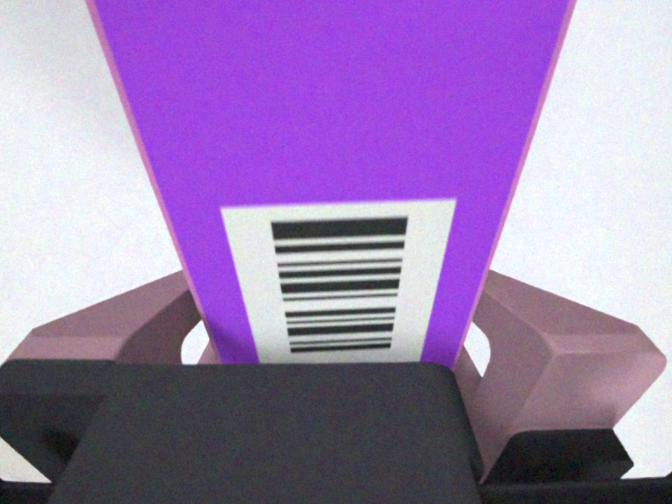

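Scene clock: 430.57 s.
Joint torques (N m): arm1=[2.49 -9.35 7.8 0.29 0.13 0.07] | arm2=[-0.38 -12.22 8.09 0.2 0.13 -0.18] | arm3=[-0.38 -13.22 9.2 0.17 -0.24 0.08] | arm4=[-1.55 -9.17 9.52 0.4 -0.13 -0.03] | arm5=[-0.67 -9.11 6.8 -0.03 -0.06 0.06] | arm6=[-0.97 -9.52 8.01 -0.16 0.02 -0.02] | arm7=[-0.56 -8.94 9.16 -0.34 0.05 0.22] | arm8=[2.37 -10.81 9.42 -0.53 -0.05 -0.11]
Heat: arm1: hottest joint3_rad 38 °C; arm2: hottest joint3_rad 39 °C; arm3: hottest joint2_rad 36 °C; arm4: hottest joint3_rad 44 °C; arm5: hottest joint3_rad 36 °C; arm6: hottest joint3_rad 36 °C; arm7: hottest joint3_rad 43 °C; arm8: hottest joint3_rad 38 °C.
move: arm2 done
Joint velocities: within noise
arm1.joint_positions: joint1_rad=-1.544 joint2_rad=+1.404 joint3_rad=+1.239 joint4_rad=-1.398 joint5_rad=+0.005 joint6_rad=-0.029 gripper_m=+0.09189
arm1.joint_status: not commanded
arm1.hand: x=-2.3097 y=-0.9767 z=+0.9760 quat_wxyz=(-0.005, -0.825, -0.566, +0.006) (m; scene frame)
arm1.hand_target: x=-2.3041 y=-0.9758 z=+0.9700 quat_wxyz=(+0.000, -0.823, -0.568, +0.000) (m; scene frame)
arm1.hand_status: not commanded
arm2.joint_positions: joint1_rad=-2.051 joint2_rad=+1.410 joint3_rad=+1.160 joint4_rad=-1.306 joint5_rad=+0.000 joint6_rad=+0.851 gripper_m=+0.05922
arm2.joint_status: not commanded
arm2.hand: x=-0.4883 y=-0.4560 z=+0.9724 quat_wxyz=(-0.006, -0.209, -0.978, -0.005) (m; scene frame)
arm2.hand_target: x=-0.4890 y=-0.4599 z=+0.9701 quat_wxyz=(+0.000, -0.207, -0.978, +0.000) (m; scene frame)
arm2.hand_status: done (0.005 m and 0.9 deg from the pose sent, 0.388 m and 1.9 deg at the start)
arm3, arm5, arm6, arm7, arm8: as last shown
arm4.joint_positions: joint1_rad=-1.885 joint2_rad=+1.397 joint3_rad=+1.264 joint4_rad=-1.435 joint5_rad=-0.014 joint6_rad=+0.019 gripper_m=+0.09191
arm4.joint_status: not commanded
arm4.hand: x=+1.9315 y=-0.9318 z=+0.9727 quat_wxyz=(-0.001, -0.458, -0.889, +0.002) (m; scene frame)
arm4.hand_target: x=+1.9261 y=-0.9339 z=+0.9700 quat_wxyz=(+0.000, -0.461, -0.887, +0.000) (m; scene frame)
arm4.hand_status: not commanded
pictures: none
No camera images: "cameras" was empty.

Scene clock: 432.07 s.
Joint torques (N m): arm1=[2.2 -9 7.87 0.28 0.12 0.07] | arm2=[0.56 -12.22 8.12 0.23 0.02 -0.18] | arm3=[-0.32 -13.45 9.16 0.21 -0.24 0.08] | arm4=[-1.55 -9.17 9.52 0.39 -0.12 -0.03] | arm5=[-0.38 -8.76 6.76 -0.05 -0.04 0.04] | arm6=[-1.03 -9.52 7.99 -0.16 0.02 -0.02] | arm7=[-0.62 -8.88 9.1 -0.35 0.04 0.21] | arm8=[2.02 -10.87 9.37 -0.5 -0.05 -0.08]
Heat: arm1: hottest joint3_rad 38 °C; arm2: hottest joint3_rad 39 °C; arm3: hottest joint2_rad 36 °C; arm4: hottest joint3_rad 44 °C; arm5: hottest joint3_rad 36 °C; arm6: hottest joint3_rad 36 °C; arm7: hottest joint3_rad 44 °C; arm8: hottest joint3_rad 38 °C.
move: arm2 done
Joint velocities: within noise
arm1, arm3, arm4, arm5, arm6, arm7, arm8: as last shown
arm2.joint_positions: joint1_rad=-1.444 joint2_rad=+1.410 joint3_rad=+1.160 joint4_rad=-1.306 joint5_rad=+0.000 joint6_rad=+0.015 gripper_m=+0.05913
arm2.joint_status: all done
arm2.hand: x=-0.6489 y=-0.2772 z=+0.9726 quat_wxyz=(-0.007, +0.489, -0.872, -0.004) (m; scene frame)
arm2.hand_target: x=-0.6513 y=-0.2784 z=+0.9704 quat_wxyz=(-0.001, +0.497, -0.868, +0.000) (m; scene frame)
arm2.hand_status: not commanded
pictures: none
No camera images: "cameras" was empty.

Scene clock: 434.33 s.
Joint torques (N m): arm1=[2.43 -9.29 7.8 0.24 0.15 0.08] | arm2=[0.73 -26.34 11.73 0.09 0.02 -0.2] | arm3=[-0.38 -13.39 9.17 0.25 -0.25 0.07] | arm4=[-1.55 -9.17 9.52 0.39 -0.12 -0.03] | arm5=[-0.09 -8.7 6.74 -0.12 -0.08 0.06] | arm6=[-0.97 -9.47 7.99 -0.14 0.03 -0.02] | arm7=[-0.62 -8.94 9.11 -0.36 0.04 0.22] | arm8=[2.2 -10.58 9.42 -0.49 -0.03 -0.08]
Heat: arm1: hottest joint3_rad 38 °C; arm2: hottest joint3_rad 39 °C; arm3: hottest joint2_rad 36 °C; arm4: hottest joint3_rad 44 °C; arm5: hottest joint3_rad 36 °C; arm6: hottest joint3_rad 36 °C; arm7: hottest joint3_rad 44 °C; arm8: hottest joint3_rad 38 °C.
move: arm2 off_target
Joint velocities: within noise
arm1, arm3, arm4, arm5, arm8: as last shown
arm2.joint_positions: joint1_rad=-1.444 joint2_rad=+2.391 joint3_rad=+2.136 joint4_rad=-1.335 joint5_rad=+0.000 joint6_rad=+0.014 gripper_m=+0.05913
arm2.joint_status: not commanded
arm2.hand: x=-0.4924 y=-0.0122 z=+0.7948 quat_wxyz=(+0.008, +0.489, -0.872, +0.005) (m; scene frame)
arm2.hand_target: x=-0.4903 y=-0.0004 z=+0.8003 quat_wxyz=(-0.001, +0.498, -0.867, +0.000) (m; scene frame)
arm2.hand_status: off_target (0.013 m and 1.6 deg from the pose sent, 0.363 m and 1.5 deg at the start)
arm6.joint_positions: joint1_rad=-1.152 joint2_rad=+1.451 joint3_rad=+1.121 joint4_rad=-1.252 joint5_rad=+0.000 joint6_rad=-0.006 gripper_m=+0.09188
arm6.joint_status: not commanded
arm6.hand: x=+0.7704 y=+0.2340 z=+0.9621 quat_wxyz=(+0.004, -0.772, -0.636, -0.004) (m; scene frame)
arm6.hand_target: x=+0.7690 y=+0.2360 z=+0.9699 quat_wxyz=(+0.000, -0.776, -0.631, +0.000) (m; scene frame)
arm6.hand_status: not commanded
arm7.joint_positions: joint1_rad=-1.034 joint2_rad=+1.402 joint3_rad=+1.177 joint4_rad=-1.390 joint5_rad=-0.002 joint6_rad=+0.413 gripper_m=+0.09210
arm7.joint_status: not commanded
arm7.hand: x=-0.4635 y=+0.2296 z=+0.9827 quat_wxyz=(+0.018, -0.864, -0.503, -0.014) (m; scene frame)
arm7.hand_target: x=-0.4648 y=+0.2344 z=+0.9774 quat_wxyz=(+0.029, -0.867, -0.497, -0.021) (m; scene frame)
arm7.hand_status: not commanded
pictures: none
No camera images: "cameras" was empty.

Scene clock: 435.50 s.
Joint torques (N m): arm1=[2.26 -9.52 7.9 0.25 0.14 0.09] | arm2=[0.73 -26.52 8.65 0.91 0.01 -0.2] | arm3=[-0.32 -13.39 9.14 0.2 -0.24 0.08] | arm4=[-1.55 -9.17 9.54 0.39 -0.13 -0.03] | arm5=[-0.09 -8.88 6.82 -0.08 -0.07 0.01] | arm6=[-1.03 -9.47 7.99 -0.16 0.02 -0.02] | arm7=[-0.73 -9 9.16 -0.32 0.05 0.21] | arm8=[2.26 -10.64 9.46 -0.47 -0.03 -0.09]
Heat: arm1: hottest joint3_rad 38 °C; arm2: hottest joint3_rad 39 °C; arm3: hottest joint2_rad 35 °C; arm4: hottest joint3_rad 44 °C; arm5: hottest joint3_rad 36 °C; arm6: hottest joint3_rad 36 °C; arm7: hottest joint3_rad 44 °C; arm8: hottest joint3_rad 38 °C.
move: arm2 done
Joint velocities: within noise
arm1, arm3, arm4, arm5, arm6, arm7, arm8: as last shown
arm2.joint_positions: joint1_rad=-1.444 joint2_rad=+2.441 joint3_rad=+2.136 joint4_rad=-1.272 joint5_rad=+0.000 joint6_rad=+0.014 gripper_m=+0.05913
arm2.joint_status: not commanded
arm2.hand: x=-0.4884 y=-0.0054 z=+0.7600 quat_wxyz=(+0.003, +0.490, -0.872, +0.001) (m; scene frame)
arm2.hand_target: x=-0.4901 y=-0.0001 z=+0.7532 quat_wxyz=(+0.000, +0.498, -0.867, +0.000) (m; scene frame)
arm2.hand_status: done (0.009 m and 1.2 deg from the pose sent, 0.043 m and 1.6 deg at the start)
pictures: none
No camera images: "cameras" was empty.

>>> move:
  arm2: {"target":[-0.49,0,0.743,0,-0.498,0.867,0],"speed":0.08}
  cameras: []

>>> move:
  arm2: {"joints":{"gripper_m":0.092}}
  cameras: []

>>> move:
  arm2: {"target":[-0.49,0,0.91,0,-0.498,0.867,0],"speed":0.25}
  cameras: []

>>> move:
  arm2: {"target":[-0.652,-0.278,0.97,0,-0.498,0.867,0],"speed":0.35}
  cameras: []

>>> move:
  arm7: {"target":[-0.488,0.0,0.87,0,0.867,0.498,0],"speed":0.35}
  cameras: ["arm7_cam_wrist"]

Scene clock: 458.70 s.
Joint torques (N m): arm1=[2.32 -9.11 7.84 0.32 0.13 0.1] | arm2=[0.73 -25.93 8.16 0.94 0.01 -0.2] | arm3=[-0.26 -13.39 9.17 0.23 -0.24 0.07] | arm4=[-1.55 -9.17 9.54 0.4 -0.12 -0.03] | arm5=[-0.26 -8.7 6.71 -0.14 -0.03 0.03] | arm6=[-0.97 -9.52 8.01 -0.16 0.02 -0.02] | arm7=[-0.73 -8.94 9.13 -0.35 0.04 0.21] | arm8=[2.2 -10.64 9.39 -0.53 -0.04 -0.1]
Heat: arm1: hottest joint3_rad 38 °C; arm2: hottest joint2_rad 39 °C; arm3: hottest joint2_rad 34 °C; arm4: hottest joint3_rad 43 °C; arm5: hottest joint3_rad 36 °C; arm6: hottest joint3_rad 36 °C; arm7: hottest joint3_rad 44 °C; arm8: hottest joint3_rad 38 °C.
move: arm2 off_target
Joint velocities: within noise
arm1, arm4, arm6, arm7: as last shown
arm2.joint_positions: joint1_rad=-1.444 joint2_rad=+2.445 joint3_rad=+2.136 joint4_rad=-1.254 joint5_rad=+0.000 joint6_rad=+0.014 gripper_m=+0.05913
arm2.joint_status: not commanded
arm2.hand: x=-0.4865 y=-0.0021 z=+0.7574 quat_wxyz=(-0.003, +0.490, -0.872, -0.002) (m; scene frame)
arm2.hand_target: x=-0.4901 y=-0.0002 z=+0.7431 quat_wxyz=(+0.000, +0.498, -0.867, +0.000) (m; scene frame)
arm2.hand_status: off_target (0.015 m and 1.2 deg from the pose sent, 0.018 m and 1.2 deg at the start)
arm3.joint_positions: joint1_rad=+0.184 joint2_rad=+1.401 joint3_rad=+1.257 joint4_rad=-1.440 joint5_rad=-0.004 joint6_rad=-0.016 gripper_m=+0.09197
arm3.joint_status: not commanded
arm3.hand: x=+0.0702 y=-0.4479 z=+0.9654 quat_wxyz=(+0.000, +0.979, -0.204, +0.008) (m; scene frame)
arm3.hand_target: x=+0.0690 y=-0.4501 z=+0.9700 quat_wxyz=(+0.000, +0.978, -0.207, +0.000) (m; scene frame)
arm3.hand_status: not commanded
arm5.joint_positions: joint1_rad=+1.556 joint2_rad=+1.406 joint3_rad=+1.168 joint4_rad=-1.323 joint5_rad=+0.000 joint6_rad=-0.007 gripper_m=+0.09189
arm5.joint_status: not commanded
arm5.hand: x=+2.0547 y=+0.2578 z=+0.9670 quat_wxyz=(+0.002, +0.795, +0.606, -0.001) (m; scene frame)
arm5.hand_target: x=+2.0569 y=+0.2589 z=+0.9700 quat_wxyz=(+0.000, +0.796, +0.605, +0.000) (m; scene frame)
arm5.hand_status: not commanded
arm8.joint_positions: joint1_rad=+0.330 joint2_rad=+1.400 joint3_rad=+1.250 joint4_rad=-1.413 joint5_rad=-0.001 joint6_rad=+0.006 gripper_m=+0.09192
arm8.joint_status: not commanded
arm8.hand: x=-1.7714 y=+0.2666 z=+0.9705 quat_wxyz=(-0.003, -0.799, -0.601, +0.004) (m; scene frame)
arm8.hand_target: x=-1.7690 y=+0.2700 z=+0.9699 quat_wxyz=(+0.000, -0.796, -0.605, +0.000) (m; scene frame)
arm8.hand_status: not commanded
pictures: none
No camera images: "cameras" was empty.

Scene clock: 459.37 s.
Joint torques (N m): arm1=[2.32 -9.05 7.9 0.25 0.14 0.05] | arm2=[0.67 -26.34 8.17 0.94 0.01 -0.2] | arm3=[-0.26 -13.39 9.21 0.23 -0.24 0.08] | arm4=[-1.55 -9.17 9.52 0.4 -0.12 -0.03] | arm5=[-0.56 -9.11 6.74 -0.06 -0.02 0.01] | arm6=[-1.03 -9.52 8.01 -0.14 0.02 -0.02] | arm7=[-0.62 -8.88 9.13 -0.31 0.06 0.21] | arm8=[2.08 -10.7 9.39 -0.5 -0.05 -0.08]
Heat: arm1: hottest joint3_rad 38 °C; arm2: hottest joint2_rad 39 °C; arm3: hottest joint2_rad 34 °C; arm4: hottest joint3_rad 43 °C; arm5: hottest joint3_rad 36 °C; arm6: hottest joint3_rad 36 °C; arm7: hottest joint3_rad 44 °C; arm8: hottest joint3_rad 38 °C.
move: arm2 done
Joint velocities: within noise
arm1, arm3, arm4, arm5, arm6, arm7, arm8: as last shown
arm2.joint_positions: joint1_rad=-1.444 joint2_rad=+2.445 joint3_rad=+2.136 joint4_rad=-1.254 joint5_rad=+0.000 joint6_rad=+0.013 gripper_m=+0.09185
arm2.joint_status: all done
arm2.hand: x=-0.4865 y=-0.0021 z=+0.7574 quat_wxyz=(-0.003, +0.490, -0.872, -0.002) (m; scene frame)
arm2.hand_target: x=-0.4901 y=-0.0003 z=+0.7431 quat_wxyz=(+0.000, +0.498, -0.867, +0.000) (m; scene frame)
arm2.hand_status: not commanded
pictures: none
No camera images: "cameras" was empty.

Scene clock: 461.13 s.
Joint torques (N m): arm1=[2.32 -9.64 7.87 0.39 0.15 0.1] | arm2=[0.73 -25.76 12.04 0.2 0.02 -0.19] | arm3=[-0.26 -13.33 9.2 0.24 -0.24 0.08] | arm4=[-1.55 -9.17 9.52 0.4 -0.13 -0.03] | arm5=[-0.38 -8.64 6.84 -0.12 -0.06 0.04] | arm6=[-1.08 -9.47 8.01 -0.16 0.03 -0.02] | arm7=[-0.73 -9 9.13 -0.35 0.05 0.21] | arm8=[2.26 -10.4 9.44 -0.54 -0.03 -0.08]
Heat: arm1: hottest joint3_rad 38 °C; arm2: hottest joint2_rad 39 °C; arm3: hottest joint2_rad 34 °C; arm4: hottest joint3_rad 43 °C; arm5: hottest joint3_rad 36 °C; arm6: hottest joint3_rad 36 °C; arm7: hottest joint3_rad 44 °C; arm8: hottest joint3_rad 38 °C.
move: arm2 done
Joint velocities: within noise
arm1, arm3, arm4, arm5, arm6, arm7, arm8: as last shown
arm2.joint_positions: joint1_rad=-1.444 joint2_rad=+2.340 joint3_rad=+2.341 joint4_rad=-1.586 joint5_rad=+0.000 joint6_rad=+0.013 gripper_m=+0.09192
arm2.joint_status: not commanded
arm2.hand: x=-0.4910 y=-0.0101 z=+0.9075 quat_wxyz=(+0.006, +0.490, -0.872, +0.003) (m; scene frame)
arm2.hand_target: x=-0.4903 y=-0.0004 z=+0.9098 quat_wxyz=(-0.001, +0.498, -0.867, +0.000) (m; scene frame)
arm2.hand_status: done (0.010 m and 1.4 deg from the pose sent, 0.153 m and 1.2 deg at the start)
pictures: none
No camera images: "cameras" was empty.

Scene clock: 463.00 s.
Joint torques (N m): arm1=[2.02 -9.23 7.97 0.23 0.16 0.07] | arm2=[0.67 -12.63 7.94 0.91 0.01 -0.19] | arm3=[-0.15 -13.39 9.18 0.23 -0.24 0.07] | arm4=[-1.55 -9.11 9.52 0.4 -0.13 -0.03] | arm5=[-0.21 -8.82 6.86 0.12 -0.07 0.06] | arm6=[-0.97 -9.52 8.01 -0.16 0.03 -0.02] | arm7=[-0.56 -8.82 9.2 -0.35 0.05 0.21] | arm8=[2.26 -10.46 9.43 -0.49 -0.04 -0.08]
Heat: arm1: hottest joint3_rad 38 °C; arm2: hottest joint2_rad 39 °C; arm3: hottest joint2_rad 34 °C; arm4: hottest joint3_rad 43 °C; arm5: hottest joint3_rad 36 °C; arm6: hottest joint3_rad 36 °C; arm7: hottest joint3_rad 44 °C; arm8: hottest joint3_rad 38 °C.
move: arm2 done
Joint velocities: within noise
arm1, arm3, arm4, arm5, arm6, arm7, arm8: as last shown
arm2.joint_positions: joint1_rad=-1.444 joint2_rad=+1.415 joint3_rad=+1.162 joint4_rad=-1.326 joint5_rad=+0.000 joint6_rad=+0.013 gripper_m=+0.09192
arm2.joint_status: not commanded
arm2.hand: x=-0.6511 y=-0.2808 z=+0.9713 quat_wxyz=(+0.003, +0.490, -0.872, +0.002) (m; scene frame)
arm2.hand_target: x=-0.6520 y=-0.2780 z=+0.9701 quat_wxyz=(+0.000, +0.498, -0.867, +0.000) (m; scene frame)
arm2.hand_status: done (0.003 m and 1.2 deg from the pose sent, 0.319 m and 1.4 deg at the start)
pictures: none
No camera images: "cameras" was empty.

Scene clock: 464.80 s.
Joint torques (N m): arm1=[2.14 -9.41 7.82 0.2 0.12 0.07] | arm2=[0.73 -12.63 7.92 0.91 0.02 -0.19] | arm3=[-0.15 -13.27 9.17 0.25 -0.24 0.07] | arm4=[-1.55 -9.17 9.54 0.4 -0.12 -0.03] | arm5=[0.03 -8.76 6.65 -0.09 -0.07 0.05] | arm6=[-1.03 -9.52 8.01 -0.17 0.03 -0.02] | arm7=[-0.62 -15.56 14.42 -0.32 0.02 0.21] | arm8=[1.96 -10.7 9.39 -0.5 -0.04 -0.1]
Heat: arm1: hottest joint3_rad 38 °C; arm2: hottest joint2_rad 39 °C; arm3: hottest joint2_rad 34 °C; arm4: hottest joint3_rad 43 °C; arm5: hottest joint3_rad 36 °C; arm6: hottest joint3_rad 36 °C; arm7: hottest joint3_rad 44 °C; arm8: hottest joint3_rad 38 °C.
move: arm7 off_target
Joint velocities: within noise
arm1.joint_positions: joint1_rad=-1.544 joint2_rad=+1.404 joint3_rad=+1.239 joint4_rad=-1.398 joint5_rad=+0.005 joint6_rad=-0.029 gripper_m=+0.09189
arm1.joint_status: not commanded
arm1.hand: x=-2.3097 y=-0.9767 z=+0.9760 quat_wxyz=(-0.005, -0.825, -0.566, +0.006) (m; scene frame)
arm1.hand_target: x=-2.3041 y=-0.9758 z=+0.9700 quat_wxyz=(+0.000, -0.823, -0.568, +0.000) (m; scene frame)
arm1.hand_status: not commanded
arm2, arm3, arm5, arm6, arm8: as last shown
arm4.joint_positions: joint1_rad=-1.885 joint2_rad=+1.397 joint3_rad=+1.264 joint4_rad=-1.435 joint5_rad=-0.014 joint6_rad=+0.019 gripper_m=+0.09191
arm4.joint_status: not commanded
arm4.hand: x=+1.9315 y=-0.9318 z=+0.9727 quat_wxyz=(-0.001, -0.458, -0.889, +0.002) (m; scene frame)
arm4.hand_target: x=+1.9261 y=-0.9339 z=+0.9700 quat_wxyz=(+0.000, -0.461, -0.887, +0.000) (m; scene frame)
arm4.hand_status: not commanded
arm7.joint_positions: joint1_rad=-1.034 joint2_rad=+2.024 joint3_rad=+1.663 joint4_rad=-1.239 joint5_rad=-0.002 joint6_rad=+0.414 gripper_m=+0.09210
arm7.joint_status: not commanded
arm7.hand: x=-0.4854 y=+0.0190 z=+0.8584 quat_wxyz=(+0.012, -0.864, -0.503, -0.010) (m; scene frame)
arm7.hand_target: x=-0.4880 y=+0.0009 z=+0.8703 quat_wxyz=(-0.001, -0.867, -0.498, +0.000) (m; scene frame)
arm7.hand_status: off_target (0.022 m and 1.9 deg from the pose sent, 0.257 m and 2.7 deg at the start)
pictures: arm7_cam_wrist
camera_calibration:
arm7_cam_wrist: T_world_to_cam=[[-0.876629, 0.480535, 0.0246609, -0.458979], [0.39937, 0.698061, 0.594319, -0.323276], [0.268376, 0.530846, -0.803851, 0.93153], [0, 0, 0, 1]] pos_world=[-0.523248, -0.0482776, 0.952259]

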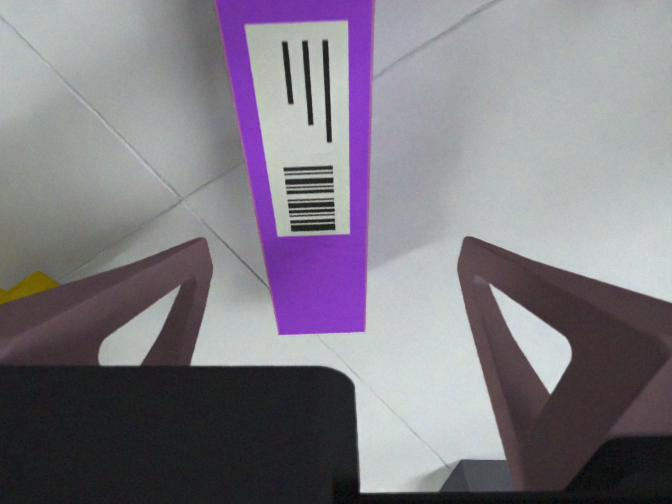

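>>> move:
  arm7: {"target":[-0.480,-0.004,0.757,0,0.867,0.498,0],"speed":0.25}
  cameras: ["arm7_cam_wrist"]

>>> move:
  arm7: {"joints":{"gripper_m":0.03}}
  cameras: []

>>> move:
  arm7: {"target":[-0.467,0.217,0.97,0,0.867,0.498,0],"speed":0.35}
  cameras: ["cam_arm7","arm7_cam_wrist"]

Scene clock: 474.07 s.
Joint torques (N m): arm1=[2.26 -9.58 7.83 0.36 0.15 0.08] | arm2=[0.67 -12.69 7.92 0.91 0.01 -0.19] | arm3=[-0.32 -13.27 9.17 0.23 -0.24 0.08] | arm4=[-1.55 -9.17 9.54 0.4 -0.13 -0.03] | arm5=[-0.26 -8.59 6.87 -0.09 -0.06 -0.01] | arm6=[-0.91 -9.52 8.01 -0.17 0.02 -0.02] | arm7=[0.44 -17.44 8.68 0.5 0.01 0.21] | arm8=[2.02 -10.64 9.39 -0.43 -0.06 -0.08]
Heat: arm1: hottest joint3_rad 37 °C; arm2: hottest joint3_rad 39 °C; arm3: hottest joint2_rad 34 °C; arm4: hottest joint3_rad 43 °C; arm5: hottest joint3_rad 36 °C; arm6: hottest joint3_rad 36 °C; arm7: hottest joint3_rad 44 °C; arm8: hottest joint3_rad 38 °C.
move: arm7 done
Joint velocities: within noise
arm1, arm2, arm3, arm4, arm5, arm6, arm8: as last shown
arm7.joint_positions: joint1_rad=-1.031 joint2_rad=+2.173 joint3_rad=+1.634 joint4_rad=-1.037 joint5_rad=-0.002 joint6_rad=+0.428 gripper_m=+0.09210
arm7.joint_status: not commanded
arm7.hand: x=-0.4856 y=-0.0009 z=+0.7597 quat_wxyz=(+0.003, -0.867, -0.498, -0.003) (m; scene frame)
arm7.hand_target: x=-0.4800 y=-0.0039 z=+0.7571 quat_wxyz=(+0.000, -0.867, -0.498, +0.000) (m; scene frame)
arm7.hand_status: done (0.007 m and 0.4 deg from the pose sent, 0.104 m and 1.9 deg at the start)
pictures: arm7_cam_wrist
camera_calibration:
arm7_cam_wrist: T_world_to_cam=[[-0.871572, 0.490026, 0.0154124, -0.437718], [0.408192, 0.707889, 0.576431, -0.232667], [0.271556, 0.508692, -0.817001, 0.874238], [0, 0, 0, 1]] pos_world=[-0.523934, -0.0655224, 0.855115]

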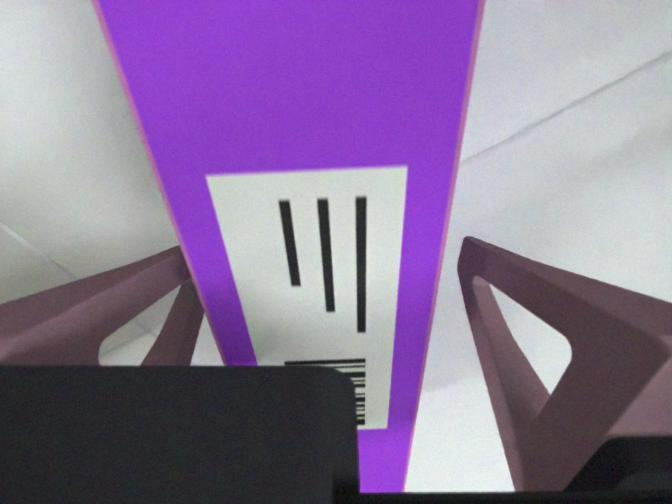

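Scene clock: 474.70 s.
Joint torques (N m): arm1=[2.2 -9.17 7.84 0.34 0.17 0.06] | arm2=[0.67 -12.69 7.92 0.91 0.01 -0.19] | arm3=[-0.32 -13.27 9.16 0.24 -0.24 0.08] | arm4=[-1.55 -9.17 9.54 0.39 -0.13 -0.03] | arm5=[-0.15 -8.88 6.8 -0.1 -0.07 0.03] | arm6=[-0.97 -9.47 8.01 -0.14 0.03 -0.02] | arm7=[0.44 -17.08 8.79 0.46 0.02 0.21] | arm8=[1.96 -10.81 9.42 -0.54 -0.04 -0.08]
Heat: arm1: hottest joint3_rad 37 °C; arm2: hottest joint3_rad 39 °C; arm3: hottest joint2_rad 34 °C; arm4: hottest joint3_rad 43 °C; arm5: hottest joint3_rad 36 °C; arm6: hottest joint3_rad 36 °C; arm7: hottest joint3_rad 44 °C; arm8: hottest joint3_rad 38 °C.
move: arm7 off_target
Joint velocities: within noise
arm1, arm2, arm3, arm4, arm5, arm8: as last shown
arm6.joint_positions: joint1_rad=-1.152 joint2_rad=+1.451 joint3_rad=+1.121 joint4_rad=-1.252 joint5_rad=+0.000 joint6_rad=-0.006 gripper_m=+0.09188
arm6.joint_status: not commanded
arm6.hand: x=+0.7704 y=+0.2340 z=+0.9621 quat_wxyz=(+0.004, -0.772, -0.636, -0.004) (m; scene frame)
arm6.hand_target: x=+0.7690 y=+0.2360 z=+0.9699 quat_wxyz=(+0.000, -0.776, -0.631, +0.000) (m; scene frame)
arm6.hand_status: not commanded
arm7.joint_positions: joint1_rad=-1.031 joint2_rad=+2.173 joint3_rad=+1.634 joint4_rad=-1.037 joint5_rad=-0.002 joint6_rad=+0.429 gripper_m=+0.06082
arm7.joint_status: gripper_m off_target (ended at +0.06085, target +0.03000)
arm7.hand: x=-0.4854 y=-0.0009 z=+0.7597 quat_wxyz=(+0.003, -0.867, -0.498, -0.003) (m; scene frame)
arm7.hand_target: x=-0.4800 y=-0.0039 z=+0.7571 quat_wxyz=(+0.000, -0.867, -0.498, +0.000) (m; scene frame)
arm7.hand_status: not commanded
pictures: none
No camera images: "cameras" was empty.

Scene clock: 476.50 s.
Joint torques (N m): arm1=[2.37 -9.17 7.84 0.29 0.15 0.06] | arm2=[0.67 -12.69 7.94 0.91 0.02 -0.19] | arm3=[-0.21 -13.45 9.16 0.23 -0.24 0.07] | arm4=[-1.55 -9.17 9.54 0.4 -0.12 -0.03] | arm5=[-0.62 -8.94 6.89 -0.12 -0.05 0.06] | arm6=[-0.97 -9.52 7.98 -0.14 0.03 -0.02] | arm7=[-1.08 -9.82 8.85 -0.24 0.03 0.05] | arm8=[2.26 -10.52 9.4 -0.44 -0.05 -0.08]
Heat: arm1: hottest joint3_rad 37 °C; arm2: hottest joint3_rad 39 °C; arm3: hottest joint2_rad 34 °C; arm4: hottest joint3_rad 43 °C; arm5: hottest joint3_rad 37 °C; arm6: hottest joint3_rad 36 °C; arm7: hottest joint3_rad 43 °C; arm8: hottest joint3_rad 38 °C.
move: arm7 done
Joint velocities: within noise
arm1, arm2, arm3, arm4, arm5, arm6, arm8: as last shown
arm7.joint_positions: joint1_rad=-1.031 joint2_rad=+1.415 joint3_rad=+1.168 joint4_rad=-1.300 joint5_rad=-0.002 joint6_rad=+0.429 gripper_m=+0.06082
arm7.joint_status: not commanded
arm7.hand: x=-0.4641 y=+0.2101 z=+0.9740 quat_wxyz=(-0.009, -0.867, -0.498, +0.006) (m; scene frame)
arm7.hand_target: x=-0.4669 y=+0.2169 z=+0.9702 quat_wxyz=(+0.000, -0.867, -0.498, +0.000) (m; scene frame)
arm7.hand_status: done (0.009 m and 1.2 deg from the pose sent, 0.303 m and 0.4 deg at the start)
pictures: arm7_cam_wrist, cam_arm7
camera_calibration:
arm7_cam_wrist: T_world_to_cam=[[-0.871368, 0.490613, 0.00409506, -0.514608], [0.410031, 0.723615, 0.555208, -0.496125], [0.269429, 0.48547, -0.831701, 0.954436], [0, 0, 0, 1]] pos_world=[-0.502139, 0.148127, 1.07137]

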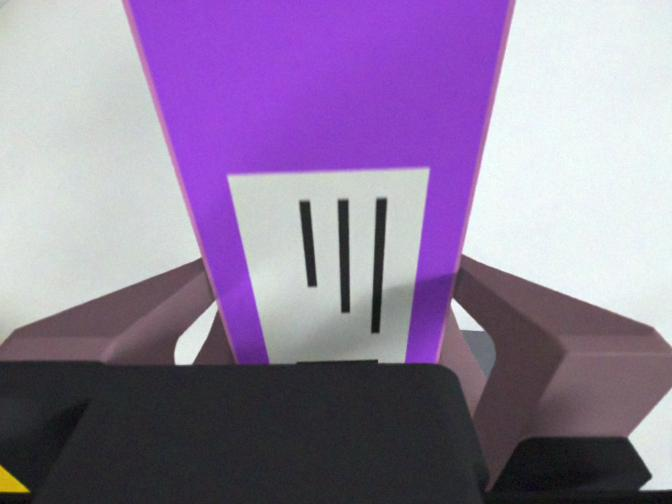

